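# Carry foam block from desk to recessed far shelf

## Task

Pick up the small foam block lying on the desk and set it down on a shelf belonging to the shelving section at the far end of the aisle that is set back deeper than the other sections; it must rest on the shelf board itself rather than on top of any carton, and the robot must not tip over or finish leaning.

## Robot and tools

Robot: a Hello Robot Stretch 4 with one arm. It has an omni-wheel base (rim within 0.23 m of its origin), a lift riding a mast, a telescoping arm reaching forward, a wrist with yaw, pitch and roll, and a two-finger gripper. It stands about 1.6 m high. A loose object may occasionally be nudged by something outside your control.

Frames: the base frame sits on the floor beneath the base centre, x ahead, y to the left, z upward, in metres. hand_pose is reported in it, as a point between the opened fingertips (the printed value may be somewhat off). The odometry frame equals the base frame as it was when the scene began; base_odometry counts wheel rotation only, so slip looks like travel, and heading is in radians, left positive, within -3.142 to 3.142.

move: sends a single action and returns state plus images. "blocking" must always be false, otherwise the call is refused; it returns in about half a second while motion continues. "cameras" picks images: omitted, null or ["all"] gives every camera, [] gives none; names are head_camera, head_left_camera, head_right_camera, wrist_camera. The "pictures" line lists the order of the images. An action contains "base", "joints", or both, optionally with "speeds", "pace", "contact_limits"; or it is {"end_of_arm": "enable_torque"} alone, which re-powers any wrist or gripper motor that cut out. A move with no action just reports.
- base: a relative offset from where the base last reported itself (or from its current spot if a move was still running). One of {"translate_m": d} forward positive, {"strafe_m": d} left positive (both -2 to 2 m; these two may be combined for a straight diagonal without turning), or {"rotate_rad": d} counter-clockwise positive, -3.2 to 3.2.
- joints: absolute targets by name. lift_m 0 to 1.2; arm_m 0 to 0.55 (extension); wrist_yaw_rad -1.134 to 4.276 (0 ahead, left positive, 3.14 tucked back, above 3.4 may hit the arm); wrist_pitch_rad -1.117 to 4.259 (0 level, 1.57 pointing down); wrist_roll_rad -1.117 to 4.259 (0 fingers level, positive clockwise seen from behind); gripper_m -0.038 to 0.141, the fingertip gap (reading may be off by up to 0.015; -0.02 or less makes the fingers press together). Out-of-range joint targets get clipped and the result notes it; other bad values cause refusal, unknown keys make the call invalid. Done tolerances: 0.004 for lift, arm and gripper, 0.02 rad for wrist joints.
- pace: "slow", "default", "fast", "max". Base reaches 0.1/0.3/0.4/0.6 m/s and 1/2/3/4 rad/s; lift 0.15/0.3/0.4/0.5 m/s; arm 0.1/0.4/0.6/0.7 m/s; wrist 1.82 rad/s always. A raised lift (above 0.2) limits base speed, to 0.3 m/s and 1 rad/s at full height. speeds overrides a joint's top speed (not gripper_m). No action runs beyond 14-15 s (time_out).
- contact_limits: 0 (gentlest) to 1, default 0.5, for arm_m, lift_m, translate_m, strafe_m, rotate_rad, only alongside that same motion. A base limit persists until the next base action. The arm still needs a firm push (15-40 N) to stop even at 0; for a soft press, use 0 and aim 1-3 mm past contact. When lifting a load, keep lift_m's limit at least 0.15 for 1 kg, 0.3 for 2 kg.
A new move overrides only what it names; other motions continue. A joint or base omitted after finishing may still strain toward its old target.

wait: seconds 0 to 10, plus cameras; reports like an empty move and returns early once everything is at rest. wait(0) shows an ongoing move under "earlier move".
stop: brakes all your running motions and re-brakes slack wheels; braked motions report "stopped". A "stop:" line tells whether wheels hold; if not, call it again.
zoom_image: camera plus region [x0, y0, x1, y1] in pixels of that camera's latest image, origin top-left, at most 504x504. Only cameras in the newest images can be zoomed.
finished_scene: scene = current scene number; ends the scene irreversibly, so the block must already sit correctly without help. Calls after it apply to the next scene.

Results: "move" reads done or the worst status. Statuses: done (for base, wheels turned fully even if slipping), moving, off_target, stopped, contact_stop (blocked, goes slack), time_out (target dropped), limit_stop_at_own_body, limit_stop_at_tilt (lean above 6 degrees; lift, arm, wheels go limp until it eases), torque_fault (motor limp until enable_torque). An uncommanded stop, a refusal, or clipping that blocks the request cancels the rest of that reply's move, wait and finished_scene calls. on_its_own reports uncommanded behaviour; "held at" is a target, not a reading. A slack lift can sag several cm, a slack base can roll.
lidar_m: 12 distances from base origin, 30-degree sectors, first straight ahead then counter-clockwise (4th left, 7th rear, 10th right); "-" means nothing seen or closer than 0.25 m. Sees about 0.15 m up to robot height, misses glass and thin legs. wrist_depth_mm: 7x7 grid of median depth, 100-2000 mm, read from top left; "-" for invalid. turned_by_wheels vs turned_by_imu differing by over ~0.1 rad in one move suggests a hit or slip. base_tilt in degrees (forward, right), ~3 degree bias. motor_effort in percent with peak in brackets; servo_current in mA for wrist and gripper servos. A gripper current rise after closing to 0.015 or more indicates a firm grip; readings and "done" alone do not prove a hold.

Gripping: command a gap more than 0.015 under the object's width; about 0.06 under resists tugging. Squeezing draws the object inward. Fingertips jammed on a surface can spring open while lifting.

Avoid: wrist over the base with lift below ~0.2 (0.45 pointing down); tilting up while rolled; yaw+pitch below about -1.1; with the wrist tucked back, even small tilts or rolls. Never carry over 1 kg with arm beyond 0.2 while driving fast. Avoid drops, slams, hard pushes and anything toppling.

Each tool is called after "Emit:" as name(argument=value, ...), one argument or row to a line, values as JSON.

## Session

Emit:
move(
)

Scene clock: 0.00 s.
base_odometry: x=+0.000 y=+0.000 heading=+0.000
turned_by_wheels: +0.000
turned_by_imu: +0.000
base_tilt: forward=+0.4 right=+1.5
lidar_m: 1.23 1.23 1.41 2.40 1.42 1.83 2.96 2.95 1.60 1.35 1.35 1.48
base_status: not commanded
joint_positions: lift_m=+0.140 arm_m=+0.002 wrist_yaw_rad=+3.046 wrist_pitch_rad=+0.002 wrist_roll_rad=+0.000 gripper_m=+0.056
joint_status: not commanded
measured_speeds: all 0
motor_effort: lift_m=+20 arm_m=-4 wheel_0=+0 wheel_1=+0 wheel_2=+0
servo_current: wrist_yaw_rad=33 wrist_pitch_rad=33 wrist_roll_rad=26 gripper_m=46
hand_pose: x=-0.1056 y=+0.1144 z=+0.3181 quat_wxyz=(+0.048, -0.001, +0.000, +0.999) (m; base frame)
wrist_depth_mm: 136 139 - - - - - / 114 140 - - - - - / 123 150 - - - - - / 137 192 - - - - - / - - - - - 1921 - / 1118 1138 196 1008 1078 1205 1205 / 798 723 831 152 759 866 854
pictures: head_camera, head_left_camera, head_right_camera, wrist_camera

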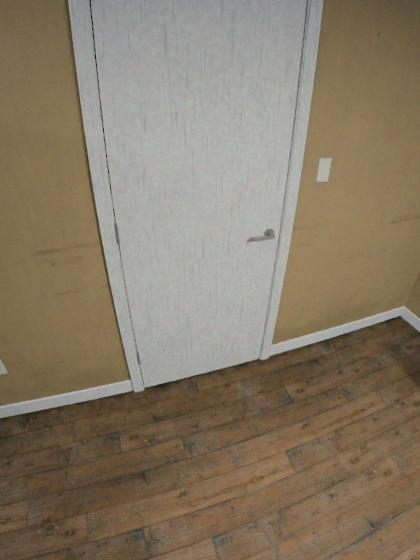

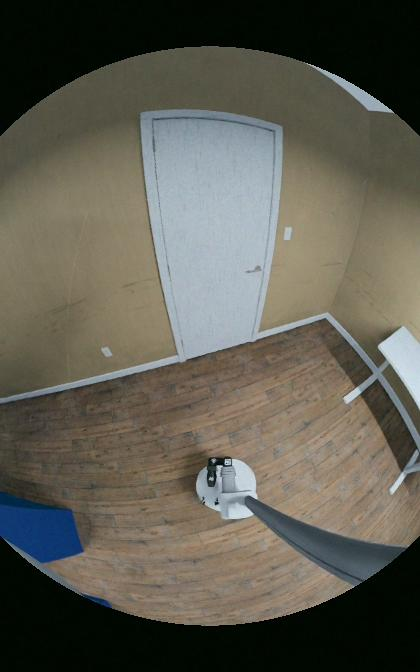

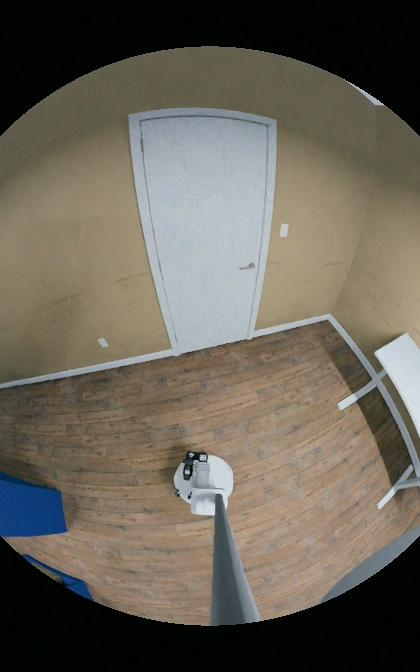

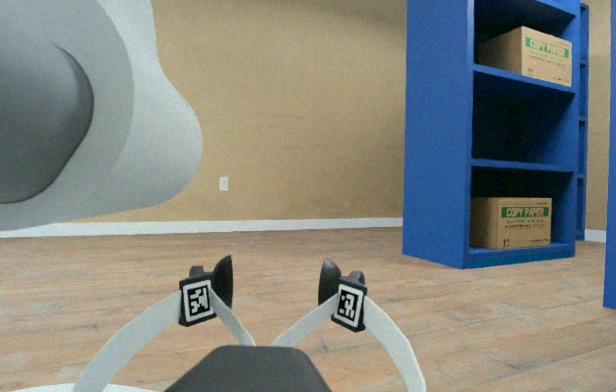

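Emit:
move(
  base={"rotate_rad": -1.4},
  joints={"lift_m": 0.8},
  pace="fast",
  blocking=false,
  cameras=[],
)

Emit:
wait(
  seconds=1.6,
)

Scene clock: 4.43 s.
move: moving
base_odometry: x=+0.000 y=+0.000 heading=-0.392
turned_by_wheels: -0.392
turned_by_imu: -0.386
base_tilt: forward=+0.4 right=+1.4
lidar_m: 1.37 1.22 1.27 1.57 1.41 1.46 1.86 2.94 2.97 1.48 1.32 1.37
base_status: rotate_rad moving
joint_positions: lift_m=+0.206 arm_m=+0.002 wrist_yaw_rad=+3.046 wrist_pitch_rad=+0.002 wrist_roll_rad=+0.000 gripper_m=+0.056
joint_status: lift_m moving
measured_speeds: translate_m=+0.001 strafe_m=-0.001 rotate_rad=-1.484 lift_m=+0.247 arm_m=+0.000 wrist_yaw_rad=+0.000 wrist_pitch_rad=+0.000 wrist_roll_rad=+0.000
motor_effort: lift_m=+28(28) arm_m=-4(4) wheel_0=+7(8) wheel_1=+9(9) wheel_2=+8(10)
servo_current: wrist_yaw_rad=39(46) wrist_pitch_rad=39(52) wrist_roll_rad=26(33) gripper_m=39(52)
hand_pose: x=-0.1056 y=+0.1144 z=+0.3832 quat_wxyz=(+0.048, -0.001, +0.000, +0.999) (m; base frame)
wrist_depth_mm: 137 139 - - - - - / 113 140 - - - - - / 121 146 - - - - - / 137 187 - - - - - / - - - - - - - / 1281 1308 196 1138 1255 1255 1205 / 917 778 960 153 866 931 991
pictures: none
No camera images: "cameras" was empty.

Scene clock: 6.03 s.
earlier move: moving
base_odometry: x=+0.000 y=+0.000 heading=-1.400
turned_by_wheels: -1.008
turned_by_imu: -0.997
base_tilt: forward=+0.4 right=+1.5
lidar_m: 1.34 1.38 1.36 1.21 1.28 1.65 1.43 1.45 1.85 2.94 3.00 1.45
base_status: done
joint_positions: lift_m=+0.771 arm_m=+0.002 wrist_yaw_rad=+3.046 wrist_pitch_rad=+0.002 wrist_roll_rad=+0.000 gripper_m=+0.056
joint_status: lift_m moving
measured_speeds: translate_m=+0.000 strafe_m=+0.000 rotate_rad=+0.000 lift_m=+0.177 arm_m=+0.000 wrist_yaw_rad=+0.000 wrist_pitch_rad=+0.000 wrist_roll_rad=+0.000
motor_effort: lift_m=+25(28) arm_m=-4(4) wheel_0=+0(8) wheel_1=+0(10) wheel_2=+0(10)
servo_current: wrist_yaw_rad=46(46) wrist_pitch_rad=46(52) wrist_roll_rad=33(33) gripper_m=46(52)
hand_pose: x=-0.1056 y=+0.1144 z=+0.9489 quat_wxyz=(+0.048, -0.001, +0.000, +0.999) (m; base frame)
wrist_depth_mm: 135 140 - - - - - / 115 140 - - - - - / 124 153 - - - - - / 138 194 - - - - - / - - - - - - - / - 161 198 - 190 - - / - 118 - 152 - - -
wait: 1.60 s; no rest
pictures: head_camera, head_left_camera, head_right_camera, wrist_camera
camera_calibration:
wrist_camera: T_world_to_cam=[[0.142573, 0.988827, 0.043527, -0.162112], [0.0287116, 0.039826, -0.998794, 0.99924], [-0.989368, 0.143651, -0.0227126, 0.130254], [0, 0, 0, 1]] pos_world=[0.123292, 0.101794, 1.00805]

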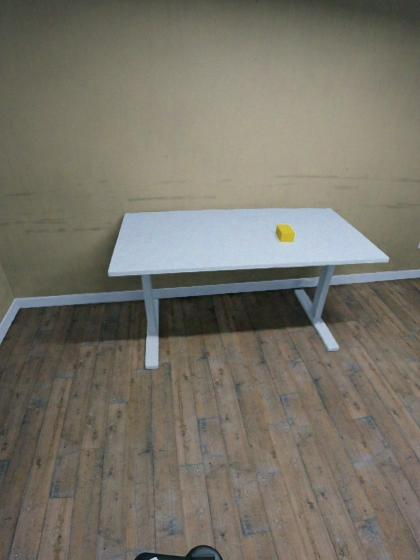

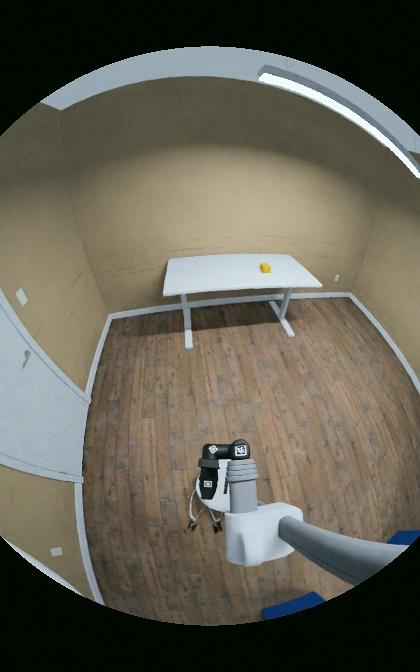

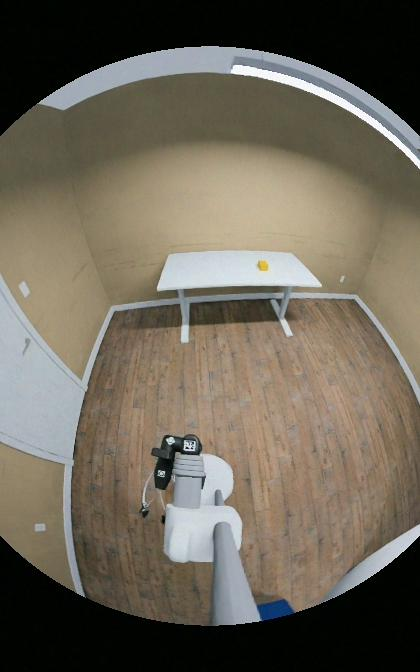

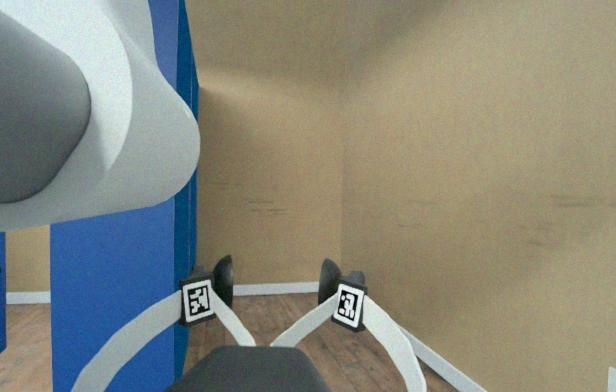

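Emit:
move(
  base={"strafe_m": -0.5, "translate_m": 0.55},
  joints={"lift_m": 1.0, "wrist_yaw_rad": 0, "wrist_pitch_rad": 0.6, "gripper_m": 0.135},
  pace="fast",
  blocking=false,
  cameras=[],
)

Emit:
wait(
  seconds=4,
)

Emit:
zoom_image(
  camera="head_camera",
  region=[130, 180, 290, 380],
)

Scene clock: 27.97 s.
earlier move: done
move: moving
base_odometry: x=-0.026 y=-0.040 heading=-1.400
turned_by_wheels: +0.000
turned_by_imu: -0.001
base_tilt: forward=+0.3 right=+1.4
lidar_m: 1.30 1.35 1.41 1.25 1.32 1.64 1.48 1.46 1.88 2.91 2.96 1.42
base_status: translate_m moving; strafe_m moving
joint_positions: lift_m=+0.865 arm_m=+0.002 wrist_yaw_rad=+2.394 wrist_pitch_rad=+0.577 wrist_roll_rad=+0.000 gripper_m=+0.076
joint_status: lift_m moving; wrist_yaw_rad moving; wrist_pitch_rad moving; gripper_m moving
measured_speeds: translate_m=+0.134 strafe_m=-0.122 rotate_rad=-0.002 lift_m=+0.248 arm_m=+0.000 wrist_yaw_rad=-1.818 wrist_pitch_rad=+0.738 wrist_roll_rad=+0.000
motor_effort: lift_m=+27(28) arm_m=-4(4) wheel_0=+11(11) wheel_1=-4(6) wheel_2=-9(10)
servo_current: wrist_yaw_rad=98(111) wrist_pitch_rad=52(78) wrist_roll_rad=26(33) gripper_m=85(104)
hand_pose: x=+0.0554 y=+0.2285 z=+0.8860 quat_wxyz=(+0.350, -0.265, +0.104, +0.892) (m; base frame)
wrist_depth_mm: - - - - - - - / - - - - - - - / - - - - - - - / 1921 1983 1983 1983 - - - / 1576 1576 1618 1618 1618 - - / 1336 1308 198 1336 195 1336 1255 / 1160 1098 1182 149 1118 1160 1160
pictures: none
No camera images: "cameras" was empty.

Scene clock: 30.70 s.
earlier move: done
base_odometry: x=-0.399 y=-0.627 heading=-1.400
turned_by_wheels: +0.000
turned_by_imu: -0.002
base_tilt: forward=+0.3 right=+1.3
lidar_m: 0.83 0.87 1.14 1.78 1.83 2.37 1.89 1.97 2.57 2.38 2.41 0.94
base_status: done
joint_positions: lift_m=+1.000 arm_m=+0.002 wrist_yaw_rad=+0.003 wrist_pitch_rad=+0.599 wrist_roll_rad=+0.000 gripper_m=+0.135
joint_status: all done
measured_speeds: all 0
motor_effort: lift_m=+24(28) arm_m=-4(4) wheel_0=+0(13) wheel_1=-1(7) wheel_2=+1(10)
servo_current: wrist_yaw_rad=33(130) wrist_pitch_rad=46(78) wrist_roll_rad=26(33) gripper_m=52(104)
hand_pose: x=+0.4116 y=-0.0866 z=+1.0151 quat_wxyz=(+0.955, -0.001, +0.295, +0.002) (m; base frame)
wrist_depth_mm: - - - - - - - / - - - - - - - / - - - - - - - / - - - - - - 1983 / 1618 1708 1708 1708 1756 1708 1808 / 1430 198 1366 1499 198 1499 1499 / 1255 1205 1281 - 1281 1281 1336
wait: 2.73 of 4 s (the move ended)
pictures: head_camera, head_left_camera, head_right_camera, wrist_camera
camera_calibration:
wrist_camera: T_world_to_cam=[[-0.0116477, -0.997947, 0.0629703, -0.168283], [-0.582262, -0.0444276, -0.811787, 1.11291], [0.812918, -0.0461207, -0.580549, 0.480426], [0, 0, 0, 1]] pos_world=[0.255498, -0.0963362, 1.19295]

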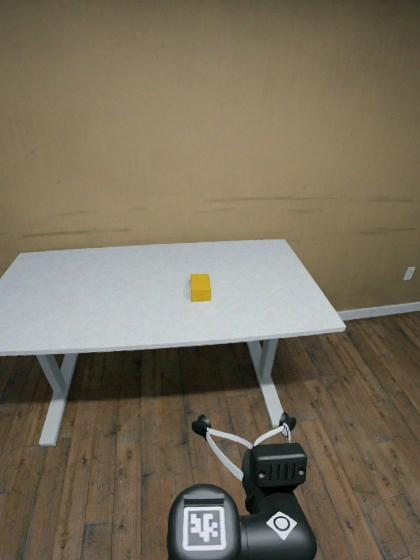

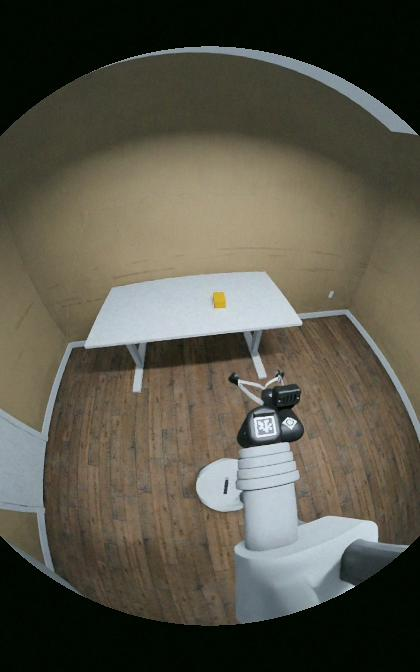

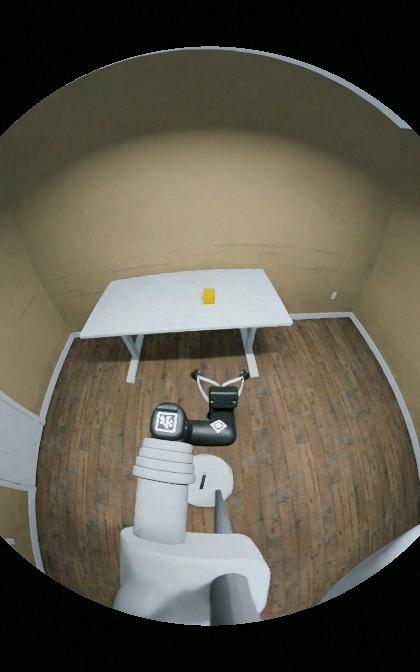

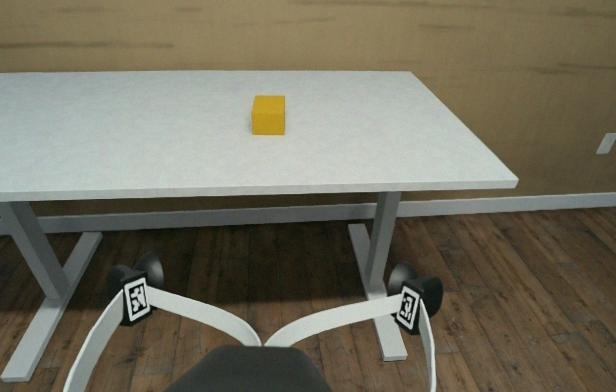

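Scaled by 2.520 from the camera's 420x560 image, which has a finer 1200x1600 frame.

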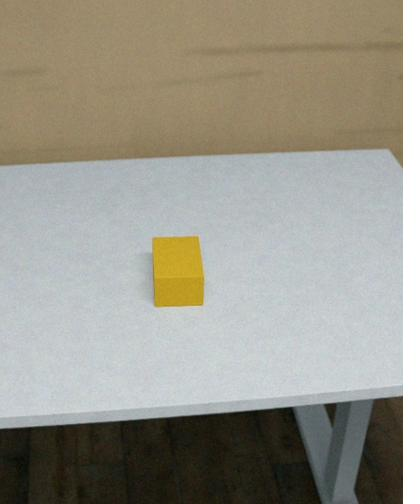

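Emit:
move(
  base={"strafe_m": 0.066, "translate_m": 0.42},
  joints={"arm_m": 0.2},
  blocking=false,
  cameras=[],
)

Emit:
wait(
  seconds=4,
  cameras=["head_camera","wrist_camera","head_right_camera"],
)

Scene clock: 42.27 s.
move: moving
base_odometry: x=-0.389 y=-0.658 heading=-1.400
turned_by_wheels: +0.000
turned_by_imu: -0.001
base_tilt: forward=+0.4 right=+1.5
lidar_m: 0.78 0.84 1.05 1.78 1.85 2.38 1.96 2.04 2.60 2.37 2.41 0.89
base_status: translate_m moving; strafe_m moving
joint_positions: lift_m=+1.000 arm_m=+0.054 wrist_yaw_rad=+0.003 wrist_pitch_rad=+0.600 wrist_roll_rad=+0.000 gripper_m=+0.135
joint_status: arm_m moving
measured_speeds: translate_m=+0.124 strafe_m=+0.020 rotate_rad=+0.000 lift_m=+0.000 arm_m=+0.199 wrist_yaw_rad=+0.000 wrist_pitch_rad=+0.000 wrist_roll_rad=+0.000
motor_effort: lift_m=+24(24) arm_m=+6(9) wheel_0=+5(6) wheel_1=+6(7) wheel_2=-8(9)
servo_current: wrist_yaw_rad=33(39) wrist_pitch_rad=39(52) wrist_roll_rad=33(33) gripper_m=39(52)
hand_pose: x=+0.4637 y=-0.0867 z=+1.0151 quat_wxyz=(+0.955, +0.000, +0.295, +0.001) (m; base frame)
wrist_depth_mm: - - - - - - - / - - - - - - - / - - - - - - - / - - - - - - - / - 1661 1708 1756 1808 1756 1756 / 1366 198 1366 1499 199 1499 1499 / 1255 1229 1281 - 1281 1281 1308
pictures: none
No camera images: "cameras" was empty.

Scene clock: 44.67 s.
earlier move: done
base_odometry: x=-0.263 y=-1.030 heading=-1.400
turned_by_wheels: +0.000
turned_by_imu: -0.001
base_tilt: forward=+0.3 right=+1.3
lidar_m: 0.41 0.44 0.58 1.75 1.84 2.33 2.34 2.41 2.63 2.39 0.68 0.47
base_status: done
joint_positions: lift_m=+1.000 arm_m=+0.200 wrist_yaw_rad=+0.003 wrist_pitch_rad=+0.600 wrist_roll_rad=+0.000 gripper_m=+0.135
joint_status: all done
measured_speeds: all 0
motor_effort: lift_m=+23(24) arm_m=+6(9) wheel_0=+1(6) wheel_1=+1(8) wheel_2=+1(10)
servo_current: wrist_yaw_rad=33(46) wrist_pitch_rad=46(59) wrist_roll_rad=26(39) gripper_m=46(52)
hand_pose: x=+0.6091 y=-0.0867 z=+1.0151 quat_wxyz=(+0.955, +0.000, +0.295, +0.001) (m; base frame)
wrist_depth_mm: - - - - - - - / - - - - - - - / - - - - - - - / - - - - - - - / - - - - - - - / - 187 176 439 195 - - / - - - - - - -
wait: 2.40 of 4 s (the move ended)
pictures: head_camera, head_right_camera, wrist_camera
camera_calibration:
wrist_camera: T_world_to_cam=[[-0.0121379, -0.997942, 0.0629598, -0.165747], [-0.58239, -0.0441269, -0.811711, 1.2279], [0.812819, -0.0465196, -0.580656, 0.320009], [0, 0, 0, 1]] pos_world=[0.452998, -0.0963353, 1.19295]

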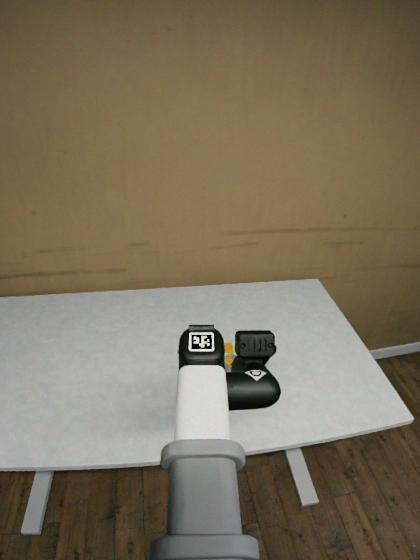

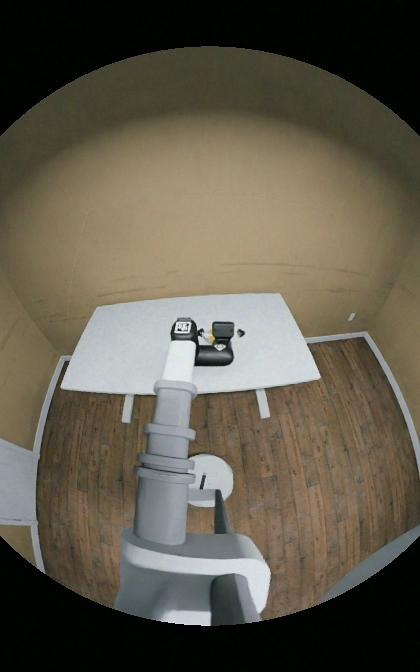

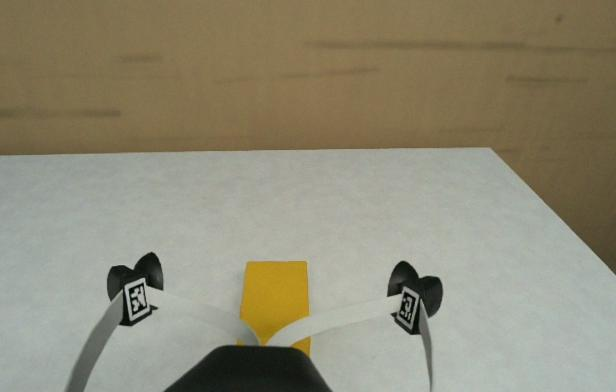

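Emit:
move(
  joints={"arm_m": 0.335, "lift_m": 0.79},
  contact_limits={"lift_m": 0.2},
  blocking=false,
  cameras=[],
)

Emit:
wait(
  seconds=3,
  cameras=["head_left_camera","wrist_camera","head_right_camera"],
)

Scene clock: 54.83 s.
move: moving
base_odometry: x=-0.263 y=-1.030 heading=-1.400
turned_by_wheels: +0.000
turned_by_imu: -0.001
base_tilt: forward=+0.4 right=+1.4
lidar_m: 0.43 0.45 0.59 1.77 1.85 2.33 2.32 2.43 2.62 2.39 0.70 0.48
base_status: not commanded
joint_positions: lift_m=+0.961 arm_m=+0.252 wrist_yaw_rad=+0.003 wrist_pitch_rad=+0.600 wrist_roll_rad=+0.000 gripper_m=+0.135
joint_status: lift_m moving; arm_m moving
measured_speeds: translate_m=+0.000 strafe_m=+0.000 rotate_rad=+0.000 lift_m=-0.149 arm_m=+0.198 wrist_yaw_rad=+0.000 wrist_pitch_rad=+0.000 wrist_roll_rad=+0.000
motor_effort: lift_m=+12(22) arm_m=+6(8) wheel_0=+1(1) wheel_1=+1(1) wheel_2=+1(1)
servo_current: wrist_yaw_rad=39(46) wrist_pitch_rad=39(52) wrist_roll_rad=26(33) gripper_m=46(52)
contact_limits: lift_m 0.2
hand_pose: x=+0.6615 y=-0.0867 z=+0.9767 quat_wxyz=(+0.955, +0.000, +0.295, +0.001) (m; base frame)
wrist_depth_mm: - - - - - - - / - - - - - - - / - - - - - - - / - - - - - - - / - - - - - - - / - 187 181 399 195 - - / - - - - - - -
pictures: none
No camera images: "cameras" was empty.

Scene clock: 56.30 s.
earlier move: done
base_odometry: x=-0.263 y=-1.030 heading=-1.400
turned_by_wheels: +0.000
turned_by_imu: +0.000
base_tilt: forward=+0.4 right=+1.3
lidar_m: 0.43 0.42 0.60 1.78 1.79 2.32 2.31 2.41 2.63 2.40 0.67 0.46
base_status: not commanded
joint_positions: lift_m=+0.791 arm_m=+0.335 wrist_yaw_rad=+0.003 wrist_pitch_rad=+0.600 wrist_roll_rad=+0.000 gripper_m=+0.135
joint_status: all done
measured_speeds: all 0
motor_effort: lift_m=+12(22) arm_m=+6(8) wheel_0=+1(1) wheel_1=+1(1) wheel_2=+1(1)
servo_current: wrist_yaw_rad=39(46) wrist_pitch_rad=46(52) wrist_roll_rad=20(39) gripper_m=52(52)
contact_limits: lift_m 0.2
hand_pose: x=+0.7440 y=-0.0867 z=+0.8061 quat_wxyz=(+0.955, +0.000, +0.295, +0.001) (m; base frame)
wrist_depth_mm: - - - - - - - / - - - - - - - / - - - - - - - / - - 248 - - - - / - - 219 222 - - - / - 182 187 188 195 - - / - 170 170 - - - -
wait: 1.47 of 3 s (the move ended)
pictures: head_left_camera, head_right_camera, wrist_camera
camera_calibration:
wrist_camera: T_world_to_cam=[[-0.0121379, -0.997942, 0.0629598, -0.150943], [-0.58239, -0.0441269, -0.811711, 1.1368], [0.812819, -0.0465196, -0.580656, 0.0888636], [0, 0, 0, 1]] pos_world=[0.587998, -0.0963353, 0.983854]

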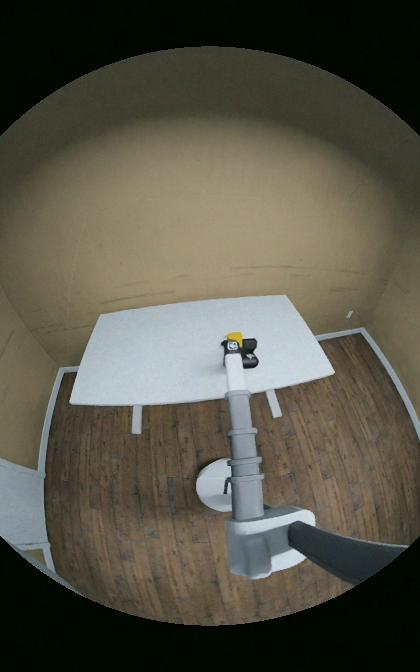

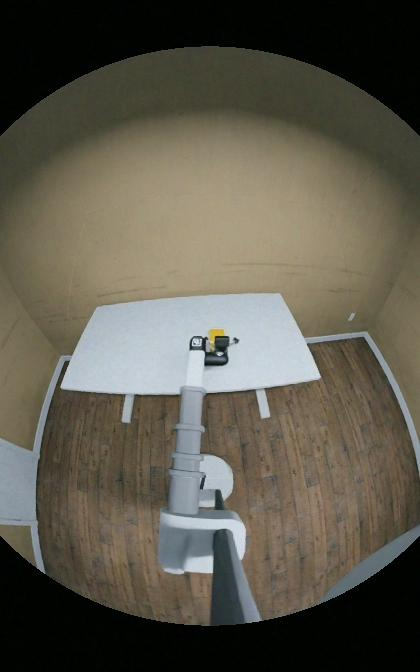

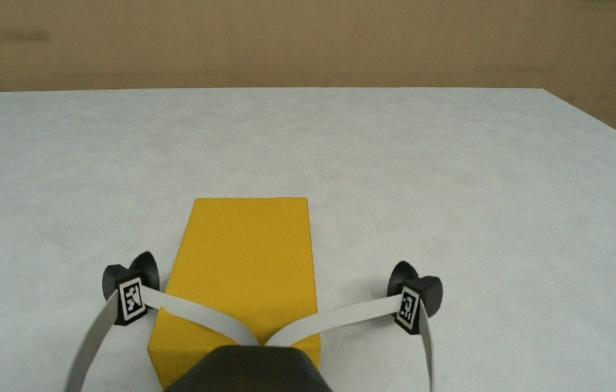

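Emit:
move(
  base={"strafe_m": 0.02},
  pace="slow",
  blocking=false,
  cameras=[],
)

Emit:
wait(
  seconds=1.5,
  cameras=["wrist_camera"],
)

Emit:
move(
  joints={"gripper_m": 0.035},
  blocking=false,
  cameras=[],
)

Emit:
wait(
  seconds=2.5,
  cameras=["wrist_camera"],
)

Scene clock: 67.77 s.
move: moving
base_odometry: x=-0.249 y=-1.027 heading=-1.400
turned_by_wheels: +0.000
turned_by_imu: -0.001
base_tilt: forward=+0.4 right=+1.3
lidar_m: 0.43 0.45 0.58 1.77 1.79 2.32 2.34 2.43 2.62 2.43 0.72 0.47
base_status: strafe_m moving
joint_positions: lift_m=+0.791 arm_m=+0.335 wrist_yaw_rad=+0.003 wrist_pitch_rad=+0.600 wrist_roll_rad=+0.000 gripper_m=+0.135
joint_status: not commanded
measured_speeds: translate_m=+0.000 strafe_m=+0.040 rotate_rad=-0.002 lift_m=+0.000 arm_m=+0.000 wrist_yaw_rad=-0.001 wrist_pitch_rad=+0.000 wrist_roll_rad=+0.000
motor_effort: lift_m=+12(12) arm_m=+6(6) wheel_0=-4(7) wheel_1=+4(7) wheel_2=+0(1)
servo_current: wrist_yaw_rad=39(46) wrist_pitch_rad=46(59) wrist_roll_rad=26(26) gripper_m=46(59)
contact_limits: lift_m 0.2
hand_pose: x=+0.7440 y=-0.0867 z=+0.8060 quat_wxyz=(+0.955, +0.000, +0.295, +0.001) (m; base frame)
wrist_depth_mm: - - - - - - - / - - - - - - - / - - - - - - - / - - 251 247 - - - / - - 216 211 - - - / - 185 182 185 194 - - / - - 167 - - - -
pictures: none
No camera images: "cameras" was empty.

Scene clock: 68.37 s.
earlier move: done
base_odometry: x=-0.243 y=-1.026 heading=-1.400
turned_by_wheels: +0.000
turned_by_imu: +0.000
base_tilt: forward=+0.4 right=+1.5
lidar_m: 0.42 0.44 0.57 1.76 1.82 2.29 2.31 2.43 2.59 2.40 0.69 0.46
base_status: done
joint_positions: lift_m=+0.791 arm_m=+0.335 wrist_yaw_rad=+0.002 wrist_pitch_rad=+0.600 wrist_roll_rad=+0.000 gripper_m=+0.135
joint_status: not commanded
measured_speeds: all 0
motor_effort: lift_m=+12(12) arm_m=+6(6) wheel_0=-4(7) wheel_1=+2(7) wheel_2=+0(2)
servo_current: wrist_yaw_rad=33(46) wrist_pitch_rad=39(59) wrist_roll_rad=20(33) gripper_m=46(59)
contact_limits: lift_m 0.2
hand_pose: x=+0.7440 y=-0.0868 z=+0.8060 quat_wxyz=(+0.955, +0.000, +0.295, +0.001) (m; base frame)
wrist_depth_mm: - - - - - - - / - - - - - - - / - - - - - - - / - - 250 246 - - - / - - 215 210 - - - / - 186 181 181 195 - - / - - 168 - - - -
wait: 0.60 of 1.5 s (the move ended)
pictures: wrist_camera
camera_calibration:
wrist_camera: T_world_to_cam=[[-0.0127182, -0.997932, 0.063004, -0.150745], [-0.582409, -0.0438247, -0.811714, 1.13678], [0.812797, -0.0470176, -0.580647, 0.088896], [0, 0, 0, 1]] pos_world=[0.587898, -0.0964343, 0.983854]

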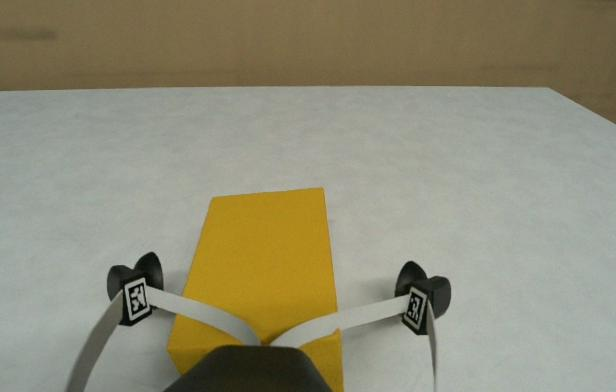

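Scene clock: 68.87 s.
move: moving
base_odometry: x=-0.243 y=-1.026 heading=-1.400
turned_by_wheels: +0.000
turned_by_imu: +0.000
base_tilt: forward=+0.4 right=+1.6
lidar_m: 0.42 0.44 0.58 1.77 1.82 2.29 2.35 2.43 2.63 2.40 0.71 0.46
base_status: not commanded
joint_positions: lift_m=+0.791 arm_m=+0.335 wrist_yaw_rad=+0.002 wrist_pitch_rad=+0.600 wrist_roll_rad=+0.000 gripper_m=+0.122
joint_status: gripper_m moving
measured_speeds: all 0
motor_effort: lift_m=+12(12) arm_m=+6(6) wheel_0=-4(4) wheel_1=+2(2) wheel_2=+0(0)
servo_current: wrist_yaw_rad=33(39) wrist_pitch_rad=26(52) wrist_roll_rad=33(33) gripper_m=98(124)
contact_limits: lift_m 0.2
hand_pose: x=+0.7440 y=-0.0868 z=+0.8060 quat_wxyz=(+0.955, +0.000, +0.295, +0.001) (m; base frame)
wrist_depth_mm: - - - - - - - / - - - - - - - / - - - - - - - / - - 248 243 - - - / - - 214 209 - - - / - 187 180 180 196 - - / - - 167 137 - - -
pictures: none
No camera images: "cameras" was empty.

Scene clock: 70.30 s.
earlier move: done
base_odometry: x=-0.243 y=-1.026 heading=-1.400
turned_by_wheels: +0.000
turned_by_imu: +0.000
base_tilt: forward=+0.4 right=+1.3
lidar_m: 0.43 0.45 0.58 1.75 1.80 2.30 2.33 2.43 2.63 2.41 0.69 0.46
base_status: not commanded
joint_positions: lift_m=+0.790 arm_m=+0.335 wrist_yaw_rad=+0.002 wrist_pitch_rad=+0.600 wrist_roll_rad=+0.000 gripper_m=+0.036
joint_status: all done
measured_speeds: all 0
motor_effort: lift_m=+13(13) arm_m=+6(6) wheel_0=-3(4) wheel_1=+2(2) wheel_2=+0(0)
servo_current: wrist_yaw_rad=26(46) wrist_pitch_rad=39(52) wrist_roll_rad=26(33) gripper_m=111(234)
contact_limits: lift_m 0.2
hand_pose: x=+0.7440 y=-0.0868 z=+0.8059 quat_wxyz=(+0.955, +0.000, +0.295, +0.001) (m; base frame)
wrist_depth_mm: - - - - - - - / - - - - - - - / - - - - - - - / - - - 227 - - - / - - 203 198 - - - / - 167 176 168 184 - - / - - 153 148 - - -
wait: 1.43 of 2.5 s (the move ended)
pictures: wrist_camera
camera_calibration:
wrist_camera: T_world_to_cam=[[-0.0127174, -0.997932, 0.0630048, -0.150738], [-0.582456, -0.0438231, -0.81168, 1.13675], [0.812763, -0.04702, -0.580694, 0.0888225], [0, 0, 0, 1]] pos_world=[0.587998, -0.0964343, 0.983754]

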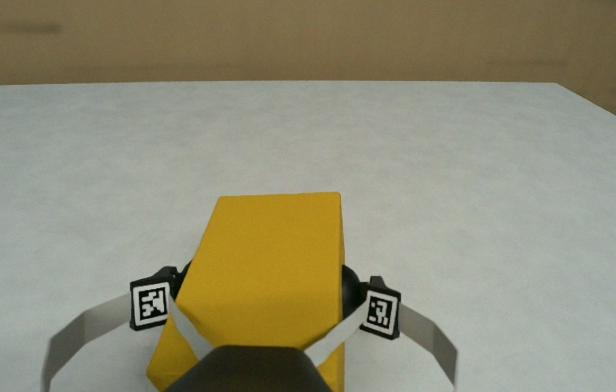

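Emit:
move(
  joints={"lift_m": 0.95},
  blocking=false,
  cameras=[],
)

Emit:
wait(
  seconds=0.7,
  cameras=["wrist_camera"],
)

Emit:
move(
  base={"translate_m": -0.6},
  joints={"arm_m": 0.0},
  blocking=false,
  cameras=[],
)

Emit:
wait(
  seconds=2.8,
  cameras=[],
)

Emit:
move(
  base={"rotate_rad": 2.97},
  blocking=false,
  cameras=[],
)

Emit:
wait(
  seconds=5,
)

Scene clock: 82.57 s.
move: moving
base_odometry: x=-0.243 y=-1.026 heading=-1.400
turned_by_wheels: +0.000
turned_by_imu: -0.001
base_tilt: forward=+0.4 right=+1.4
lidar_m: 0.41 0.45 0.57 1.77 1.79 2.32 2.32 2.43 2.62 2.41 0.69 0.45
base_status: not commanded
joint_positions: lift_m=+0.829 arm_m=+0.335 wrist_yaw_rad=+0.002 wrist_pitch_rad=+0.600 wrist_roll_rad=+0.000 gripper_m=+0.036
joint_status: lift_m moving
measured_speeds: translate_m=+0.000 strafe_m=+0.000 rotate_rad=+0.000 lift_m=+0.149 arm_m=+0.000 wrist_yaw_rad=+0.000 wrist_pitch_rad=+0.000 wrist_roll_rad=+0.000
motor_effort: lift_m=+27(27) arm_m=+6(6) wheel_0=-3(3) wheel_1=+2(2) wheel_2=+0(0)
servo_current: wrist_yaw_rad=39(46) wrist_pitch_rad=39(46) wrist_roll_rad=33(33) gripper_m=111(111)
hand_pose: x=+0.7440 y=-0.0868 z=+0.8443 quat_wxyz=(+0.955, +0.000, +0.295, +0.001) (m; base frame)
wrist_depth_mm: - - - - - - - / - - - - - - - / - - - - - - - / - - - 228 - - - / - - 202 197 - - - / - 167 176 168 183 - - / - - 152 149 - - -
pictures: none
No camera images: "cameras" was empty.

Scene clock: 83.27 s.
earlier move: moving
base_odometry: x=-0.243 y=-1.026 heading=-1.400
turned_by_wheels: +0.000
turned_by_imu: +0.000
base_tilt: forward=+0.4 right=+1.5
lidar_m: 0.41 0.45 0.58 1.73 1.79 2.32 2.32 2.43 2.62 2.42 0.71 0.48
base_status: not commanded
joint_positions: lift_m=+0.940 arm_m=+0.335 wrist_yaw_rad=+0.002 wrist_pitch_rad=+0.600 wrist_roll_rad=+0.000 gripper_m=+0.036
joint_status: lift_m moving
measured_speeds: translate_m=+0.000 strafe_m=+0.000 rotate_rad=+0.000 lift_m=+0.080 arm_m=+0.000 wrist_yaw_rad=+0.000 wrist_pitch_rad=+0.000 wrist_roll_rad=+0.000
motor_effort: lift_m=+27(28) arm_m=+6(6) wheel_0=-3(3) wheel_1=+2(2) wheel_2=+0(0)
servo_current: wrist_yaw_rad=39(46) wrist_pitch_rad=46(52) wrist_roll_rad=33(33) gripper_m=104(117)
hand_pose: x=+0.7440 y=-0.0868 z=+0.9557 quat_wxyz=(+0.955, +0.000, +0.295, +0.001) (m; base frame)
wrist_depth_mm: - - - - - - - / - - - - - - - / - - - - - - - / - - - 228 - - - / - - 203 197 - - - / - 167 176 168 184 - - / - - 153 148 - - -
wait: 0.70 s; no rest
pictures: wrist_camera
camera_calibration:
wrist_camera: T_world_to_cam=[[-0.0127094, -0.997932, 0.063007, -0.160184], [-0.582522, -0.0438257, -0.811633, 1.25833], [0.812716, -0.0470183, -0.58076, 0.175914], [0, 0, 0, 1]] pos_world=[0.587998, -0.0964343, 1.13355]

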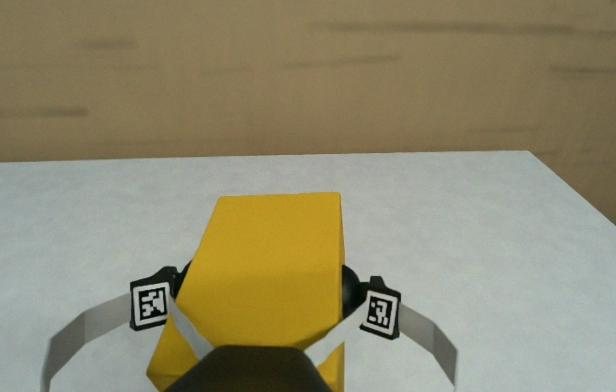

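Scene clock: 83.77 s.
move: moving
base_odometry: x=-0.249 y=-0.994 heading=-1.400
turned_by_wheels: +0.000
turned_by_imu: +0.000
base_tilt: forward=+0.2 right=+1.3
lidar_m: 0.46 0.48 0.62 1.75 1.79 2.31 2.29 2.41 2.61 2.43 0.74 0.49
base_status: translate_m moving
joint_positions: lift_m=+0.950 arm_m=+0.283 wrist_yaw_rad=+0.002 wrist_pitch_rad=+0.600 wrist_roll_rad=+0.000 gripper_m=+0.036
joint_status: lift_m moving; arm_m moving
joint sent to its limit — arm_m, lower limit.
measured_speeds: translate_m=-0.126 strafe_m=+0.002 rotate_rad=+0.002 lift_m=+0.000 arm_m=-0.198 wrist_yaw_rad=+0.000 wrist_pitch_rad=+0.000 wrist_roll_rad=+0.000
motor_effort: lift_m=+24(26) arm_m=-8(8) wheel_0=-6(7) wheel_1=-5(7) wheel_2=+8(10)
servo_current: wrist_yaw_rad=39(39) wrist_pitch_rad=52(52) wrist_roll_rad=39(39) gripper_m=98(117)
hand_pose: x=+0.6919 y=-0.0868 z=+0.9650 quat_wxyz=(+0.955, +0.000, +0.295, +0.001) (m; base frame)
wrist_depth_mm: - - - - - - - / - - - - - - - / - - - - - - - / - - - 226 - - - / - - 203 198 - - - / - 167 176 168 183 - - / - - 153 148 - - -
pictures: none
No camera images: "cameras" was empty.

Scene clock: 86.57 s.
earlier move: moving
base_odometry: x=-0.345 y=-0.435 heading=-1.400
turned_by_wheels: +0.000
turned_by_imu: +0.000
base_tilt: forward=+0.3 right=+1.4
lidar_m: 1.01 1.05 1.86 1.68 1.74 2.19 1.75 1.87 2.69 2.48 2.51 1.10
base_status: translate_m moving
joint_positions: lift_m=+0.950 arm_m=+0.002 wrist_yaw_rad=+0.002 wrist_pitch_rad=+0.600 wrist_roll_rad=+0.000 gripper_m=+0.036
joint_status: all done
joint sent to its limit — arm_m, lower limit.
measured_speeds: all 0
motor_effort: lift_m=+24(26) arm_m=-6(9) wheel_0=-4(7) wheel_1=-1(8) wheel_2=-2(11)
servo_current: wrist_yaw_rad=33(46) wrist_pitch_rad=39(65) wrist_roll_rad=26(39) gripper_m=98(117)
hand_pose: x=+0.4116 y=-0.0868 z=+0.9650 quat_wxyz=(+0.955, +0.000, +0.295, +0.001) (m; base frame)
wrist_depth_mm: - - - - - - - / - - - - - - - / - - - - - - - / - 1863 242 227 - - - / 1576 1576 205 197 1661 1708 1708 / 1336 180 176 168 185 1464 1430 / 1160 1160 153 148 1229 1182 1281
wait: 2.80 s; no rest
pictures: none
No camera images: "cameras" was empty.

Scene clock: 87.07 s.
earlier move: done
move: moving
base_odometry: x=-0.345 y=-0.435 heading=-1.171
turned_by_wheels: +0.229
turned_by_imu: +0.226
base_tilt: forward=+0.5 right=+1.2
lidar_m: 1.01 1.12 1.70 1.69 1.87 1.81 1.74 1.89 2.50 2.48 2.37 1.02
base_status: rotate_rad moving
joint_positions: lift_m=+0.950 arm_m=+0.002 wrist_yaw_rad=+0.002 wrist_pitch_rad=+0.600 wrist_roll_rad=+0.000 gripper_m=+0.036
joint_status: not commanded
measured_speeds: translate_m=+0.000 strafe_m=-0.001 rotate_rad=+0.871 lift_m=+0.000 arm_m=+0.000 wrist_yaw_rad=+0.000 wrist_pitch_rad=+0.000 wrist_roll_rad=+0.000
motor_effort: lift_m=+24(24) arm_m=-6(6) wheel_0=-6(7) wheel_1=-5(7) wheel_2=-7(7)
servo_current: wrist_yaw_rad=39(46) wrist_pitch_rad=33(52) wrist_roll_rad=26(33) gripper_m=104(117)
hand_pose: x=+0.4116 y=-0.0868 z=+0.9650 quat_wxyz=(+0.955, +0.000, +0.295, +0.001) (m; base frame)
wrist_depth_mm: - - - - - - - / - - - - - - - / - - - - - - - / 1921 1863 243 227 1921 1336 - / 1576 1661 204 197 1661 1618 1708 / 1336 180 176 169 185 1430 1464 / 1182 1160 153 149 1205 1160 1255
pictures: none
No camera images: "cameras" was empty.

Scene clock: 89.53 s.
earlier move: done
base_odometry: x=-0.345 y=-0.435 heading=+1.569
turned_by_wheels: +2.740
turned_by_imu: +2.705
base_tilt: forward=+0.3 right=+1.3
lidar_m: 1.72 1.73 1.97 2.49 2.50 1.26 1.02 1.00 1.17 1.69 1.68 1.94
base_status: done
joint_positions: lift_m=+0.950 arm_m=+0.002 wrist_yaw_rad=+0.002 wrist_pitch_rad=+0.600 wrist_roll_rad=+0.000 gripper_m=+0.036
joint_status: not commanded
measured_speeds: all 0
motor_effort: lift_m=+24(24) arm_m=-6(6) wheel_0=-2(8) wheel_1=-2(8) wheel_2=-1(8)
servo_current: wrist_yaw_rad=33(46) wrist_pitch_rad=39(52) wrist_roll_rad=26(33) gripper_m=104(117)
hand_pose: x=+0.4116 y=-0.0868 z=+0.9650 quat_wxyz=(+0.955, +0.000, +0.295, +0.001) (m; base frame)
wrist_depth_mm: - - - - - - - / - - - - - - - / - - - - - - - / 1921 1921 242 237 - - - / 1576 1618 205 198 1661 1708 1618 / 1366 180 175 169 185 1464 1397 / 1160 1160 153 149 1205 1182 1255
wait: 2.47 of 5 s (the move ended)
pictures: head_camera, head_left_camera, head_right_camera, wrist_camera
camera_calibration:
wrist_camera: T_world_to_cam=[[-0.0127094, -0.997932, 0.063007, -0.164994], [-0.582522, -0.0438257, -0.811633, 1.07224], [0.812716, -0.0470183, -0.58076, 0.451461], [0, 0, 0, 1]] pos_world=[0.255598, -0.0964343, 1.14285]

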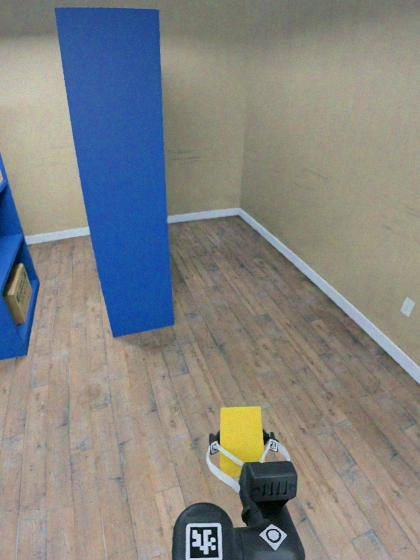

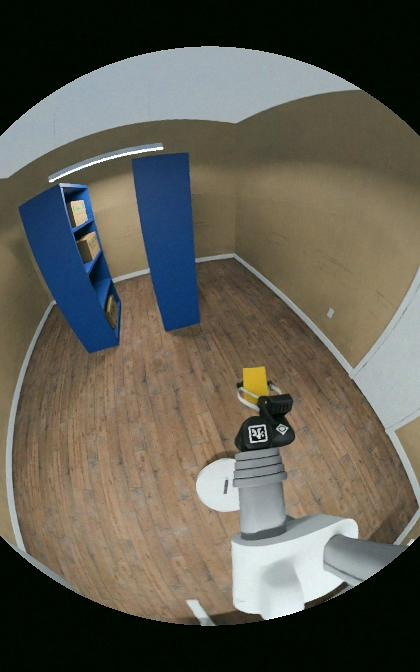

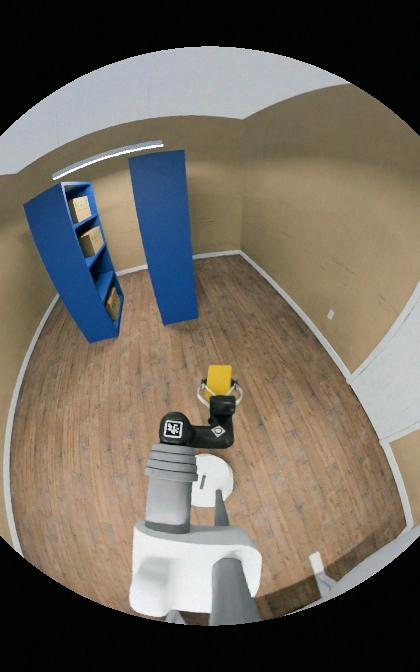

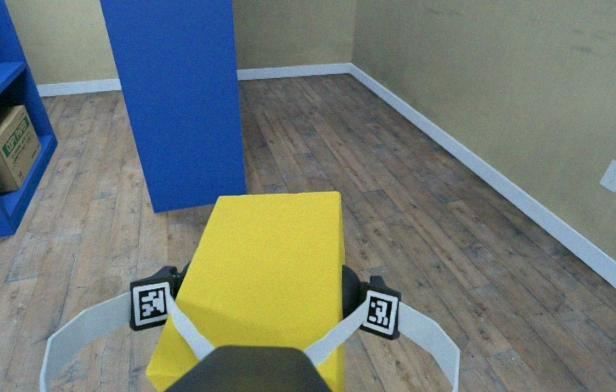

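Emit:
move(
  base={"rotate_rad": 0.18},
  blocking=false,
  cameras=[],
)

Emit:
wait(
  seconds=1.5,
  cameras=[],
)

Emit:
move(
  base={"strafe_m": 0.7},
  blocking=false,
  cameras=[],
)

Emit:
wait(
  seconds=4,
)

Scene clock: 108.93 s.
move: moving
base_odometry: x=-0.345 y=-0.435 heading=+1.734
turned_by_wheels: +0.165
turned_by_imu: +0.162
base_tilt: forward=+0.3 right=+1.4
lidar_m: 1.73 1.87 2.74 2.50 2.53 1.14 1.01 1.02 1.90 1.67 1.71 2.12
base_status: rotate_rad moving
joint_positions: lift_m=+0.950 arm_m=+0.002 wrist_yaw_rad=+0.002 wrist_pitch_rad=+0.600 wrist_roll_rad=+0.000 gripper_m=+0.036
joint_status: not commanded
measured_speeds: translate_m=+0.001 strafe_m=+0.000 rotate_rad=+0.253 lift_m=+0.000 arm_m=+0.000 wrist_yaw_rad=+0.000 wrist_pitch_rad=+0.000 wrist_roll_rad=+0.000
motor_effort: lift_m=+24(24) arm_m=-6(6) wheel_0=-3(7) wheel_1=-5(7) wheel_2=-1(7)
servo_current: wrist_yaw_rad=46(46) wrist_pitch_rad=46(46) wrist_roll_rad=26(26) gripper_m=104(104)
hand_pose: x=+0.4116 y=-0.0868 z=+0.9650 quat_wxyz=(+0.955, +0.000, +0.295, +0.001) (m; base frame)
wrist_depth_mm: - - - - - - - / - - - - - - - / 1921 - - - - - - / - 1983 1808 233 1983 - 1921 / 1618 1618 205 197 1661 1661 1661 / 1366 180 175 168 185 1464 1430 / 1160 1160 153 148 1229 1138 1281
pictures: none
No camera images: "cameras" was empty.

Scene clock: 109.37 s.
earlier move: done
base_odometry: x=-0.345 y=-0.435 heading=+1.749
turned_by_wheels: +0.014
turned_by_imu: +0.014
base_tilt: forward=+0.4 right=+1.4
lidar_m: 1.74 1.89 2.73 2.49 2.52 1.11 1.00 1.03 1.84 1.69 1.70 2.18
base_status: done
joint_positions: lift_m=+0.950 arm_m=+0.002 wrist_yaw_rad=+0.002 wrist_pitch_rad=+0.600 wrist_roll_rad=+0.000 gripper_m=+0.036
joint_status: not commanded
measured_speeds: all 0
motor_effort: lift_m=+24(24) arm_m=-6(6) wheel_0=-4(7) wheel_1=-1(7) wheel_2=+0(7)
servo_current: wrist_yaw_rad=33(46) wrist_pitch_rad=33(46) wrist_roll_rad=20(33) gripper_m=98(111)
hand_pose: x=+0.4116 y=-0.0868 z=+0.9650 quat_wxyz=(+0.955, +0.000, +0.295, +0.001) (m; base frame)
wrist_depth_mm: - - - - - - - / - - - - - - - / - - - - - - - / - 1921 1863 231 - - 1983 / 1576 1618 204 198 1661 1708 1708 / 1336 180 176 169 185 1430 1464 / 1160 1160 153 149 1229 1182 1281
wait: 0.43 of 1.5 s (the move ended)
pictures: none
No camera images: "cameras" was empty.

Scene clock: 109.87 s.
move: moving
base_odometry: x=-0.382 y=-0.441 heading=+1.749
turned_by_wheels: +0.000
turned_by_imu: +0.000
base_tilt: forward=+0.3 right=+1.4
lidar_m: 1.73 1.87 2.68 2.46 2.50 1.12 1.03 1.04 1.89 1.72 1.71 2.23
base_status: strafe_m moving
joint_positions: lift_m=+0.950 arm_m=+0.002 wrist_yaw_rad=+0.002 wrist_pitch_rad=+0.600 wrist_roll_rad=+0.000 gripper_m=+0.036
joint_status: not commanded
measured_speeds: translate_m=+0.000 strafe_m=+0.142 rotate_rad=+0.002 lift_m=+0.000 arm_m=+0.000 wrist_yaw_rad=+0.000 wrist_pitch_rad=+0.000 wrist_roll_rad=+0.000
motor_effort: lift_m=+24(24) arm_m=-6(6) wheel_0=-11(11) wheel_1=+7(9) wheel_2=-1(1)
servo_current: wrist_yaw_rad=33(39) wrist_pitch_rad=46(46) wrist_roll_rad=26(33) gripper_m=104(117)
hand_pose: x=+0.4116 y=-0.0868 z=+0.9650 quat_wxyz=(+0.955, +0.000, +0.295, +0.001) (m; base frame)
wrist_depth_mm: - - - - - - - / - - - - - - - / - - - - - - - / - 1921 1921 231 - - - / 1576 1618 205 198 1661 1708 1661 / 1336 180 176 168 185 1464 1397 / 1182 1160 153 149 1229 1182 1255
pictures: none
No camera images: "cameras" was empty.

Scene clock: 113.03 s.
earlier move: done
base_odometry: x=-1.034 y=-0.559 heading=+1.749
turned_by_wheels: +0.000
turned_by_imu: +0.001
base_tilt: forward=+0.2 right=+1.4
lidar_m: 1.67 1.67 1.96 1.79 1.84 2.12 1.07 1.12 1.43 2.37 2.43 1.80
base_status: done
joint_positions: lift_m=+0.950 arm_m=+0.002 wrist_yaw_rad=+0.002 wrist_pitch_rad=+0.600 wrist_roll_rad=+0.000 gripper_m=+0.036
joint_status: not commanded
measured_speeds: all 0
motor_effort: lift_m=+23(24) arm_m=-6(6) wheel_0=+1(11) wheel_1=-1(11) wheel_2=+0(2)
servo_current: wrist_yaw_rad=33(46) wrist_pitch_rad=46(59) wrist_roll_rad=26(33) gripper_m=111(117)
hand_pose: x=+0.4116 y=-0.0868 z=+0.9651 quat_wxyz=(+0.955, +0.000, +0.295, +0.001) (m; base frame)
wrist_depth_mm: - - - - 1808 - - / - - - - - - - / - - - - 1983 - - / 1863 1921 243 238 1921 - - / 1576 1618 205 196 1708 1708 1661 / 1366 180 176 169 185 1464 1430 / 1182 1138 153 149 1229 1182 1281
wait: 3.17 of 4 s (the move ended)
pictures: head_camera, head_left_camera, head_right_camera, wrist_camera
camera_calibration:
wrist_camera: T_world_to_cam=[[-0.0127094, -0.997932, 0.063007, -0.165001], [-0.582522, -0.0438257, -0.811633, 1.07232], [0.812716, -0.0470183, -0.58076, 0.45152], [0, 0, 0, 1]] pos_world=[0.255598, -0.0964343, 1.14295]

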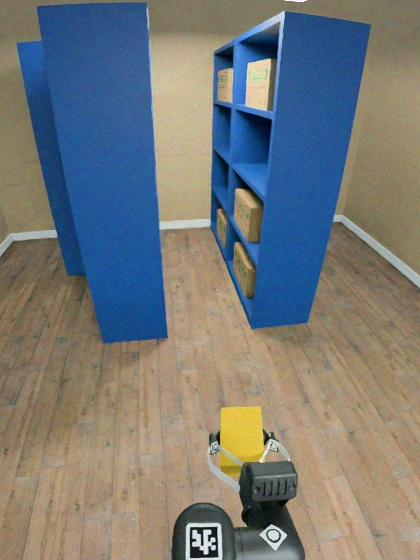

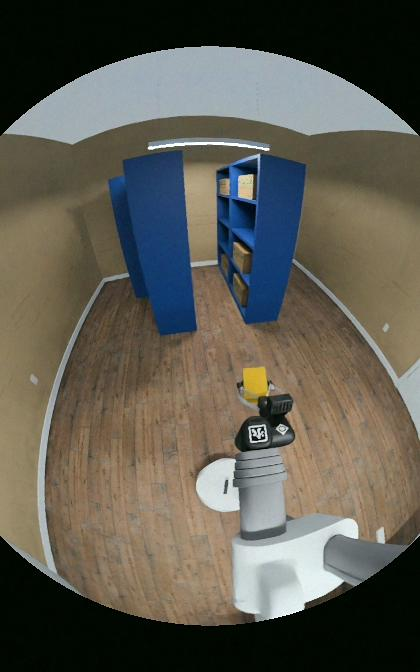

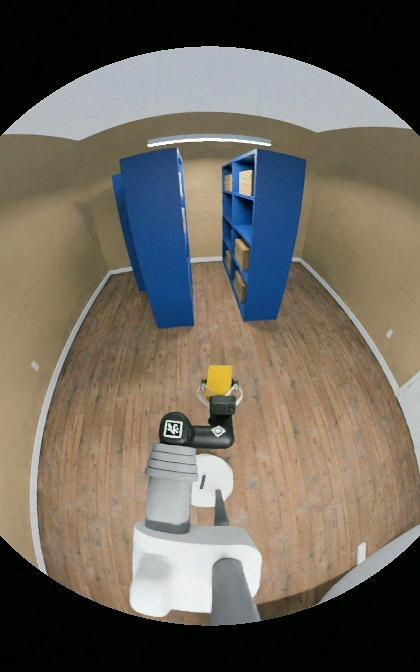

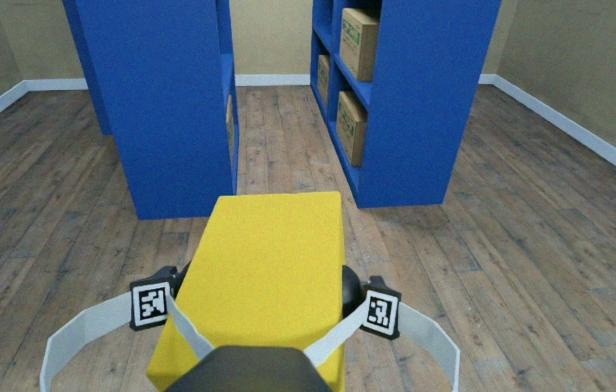

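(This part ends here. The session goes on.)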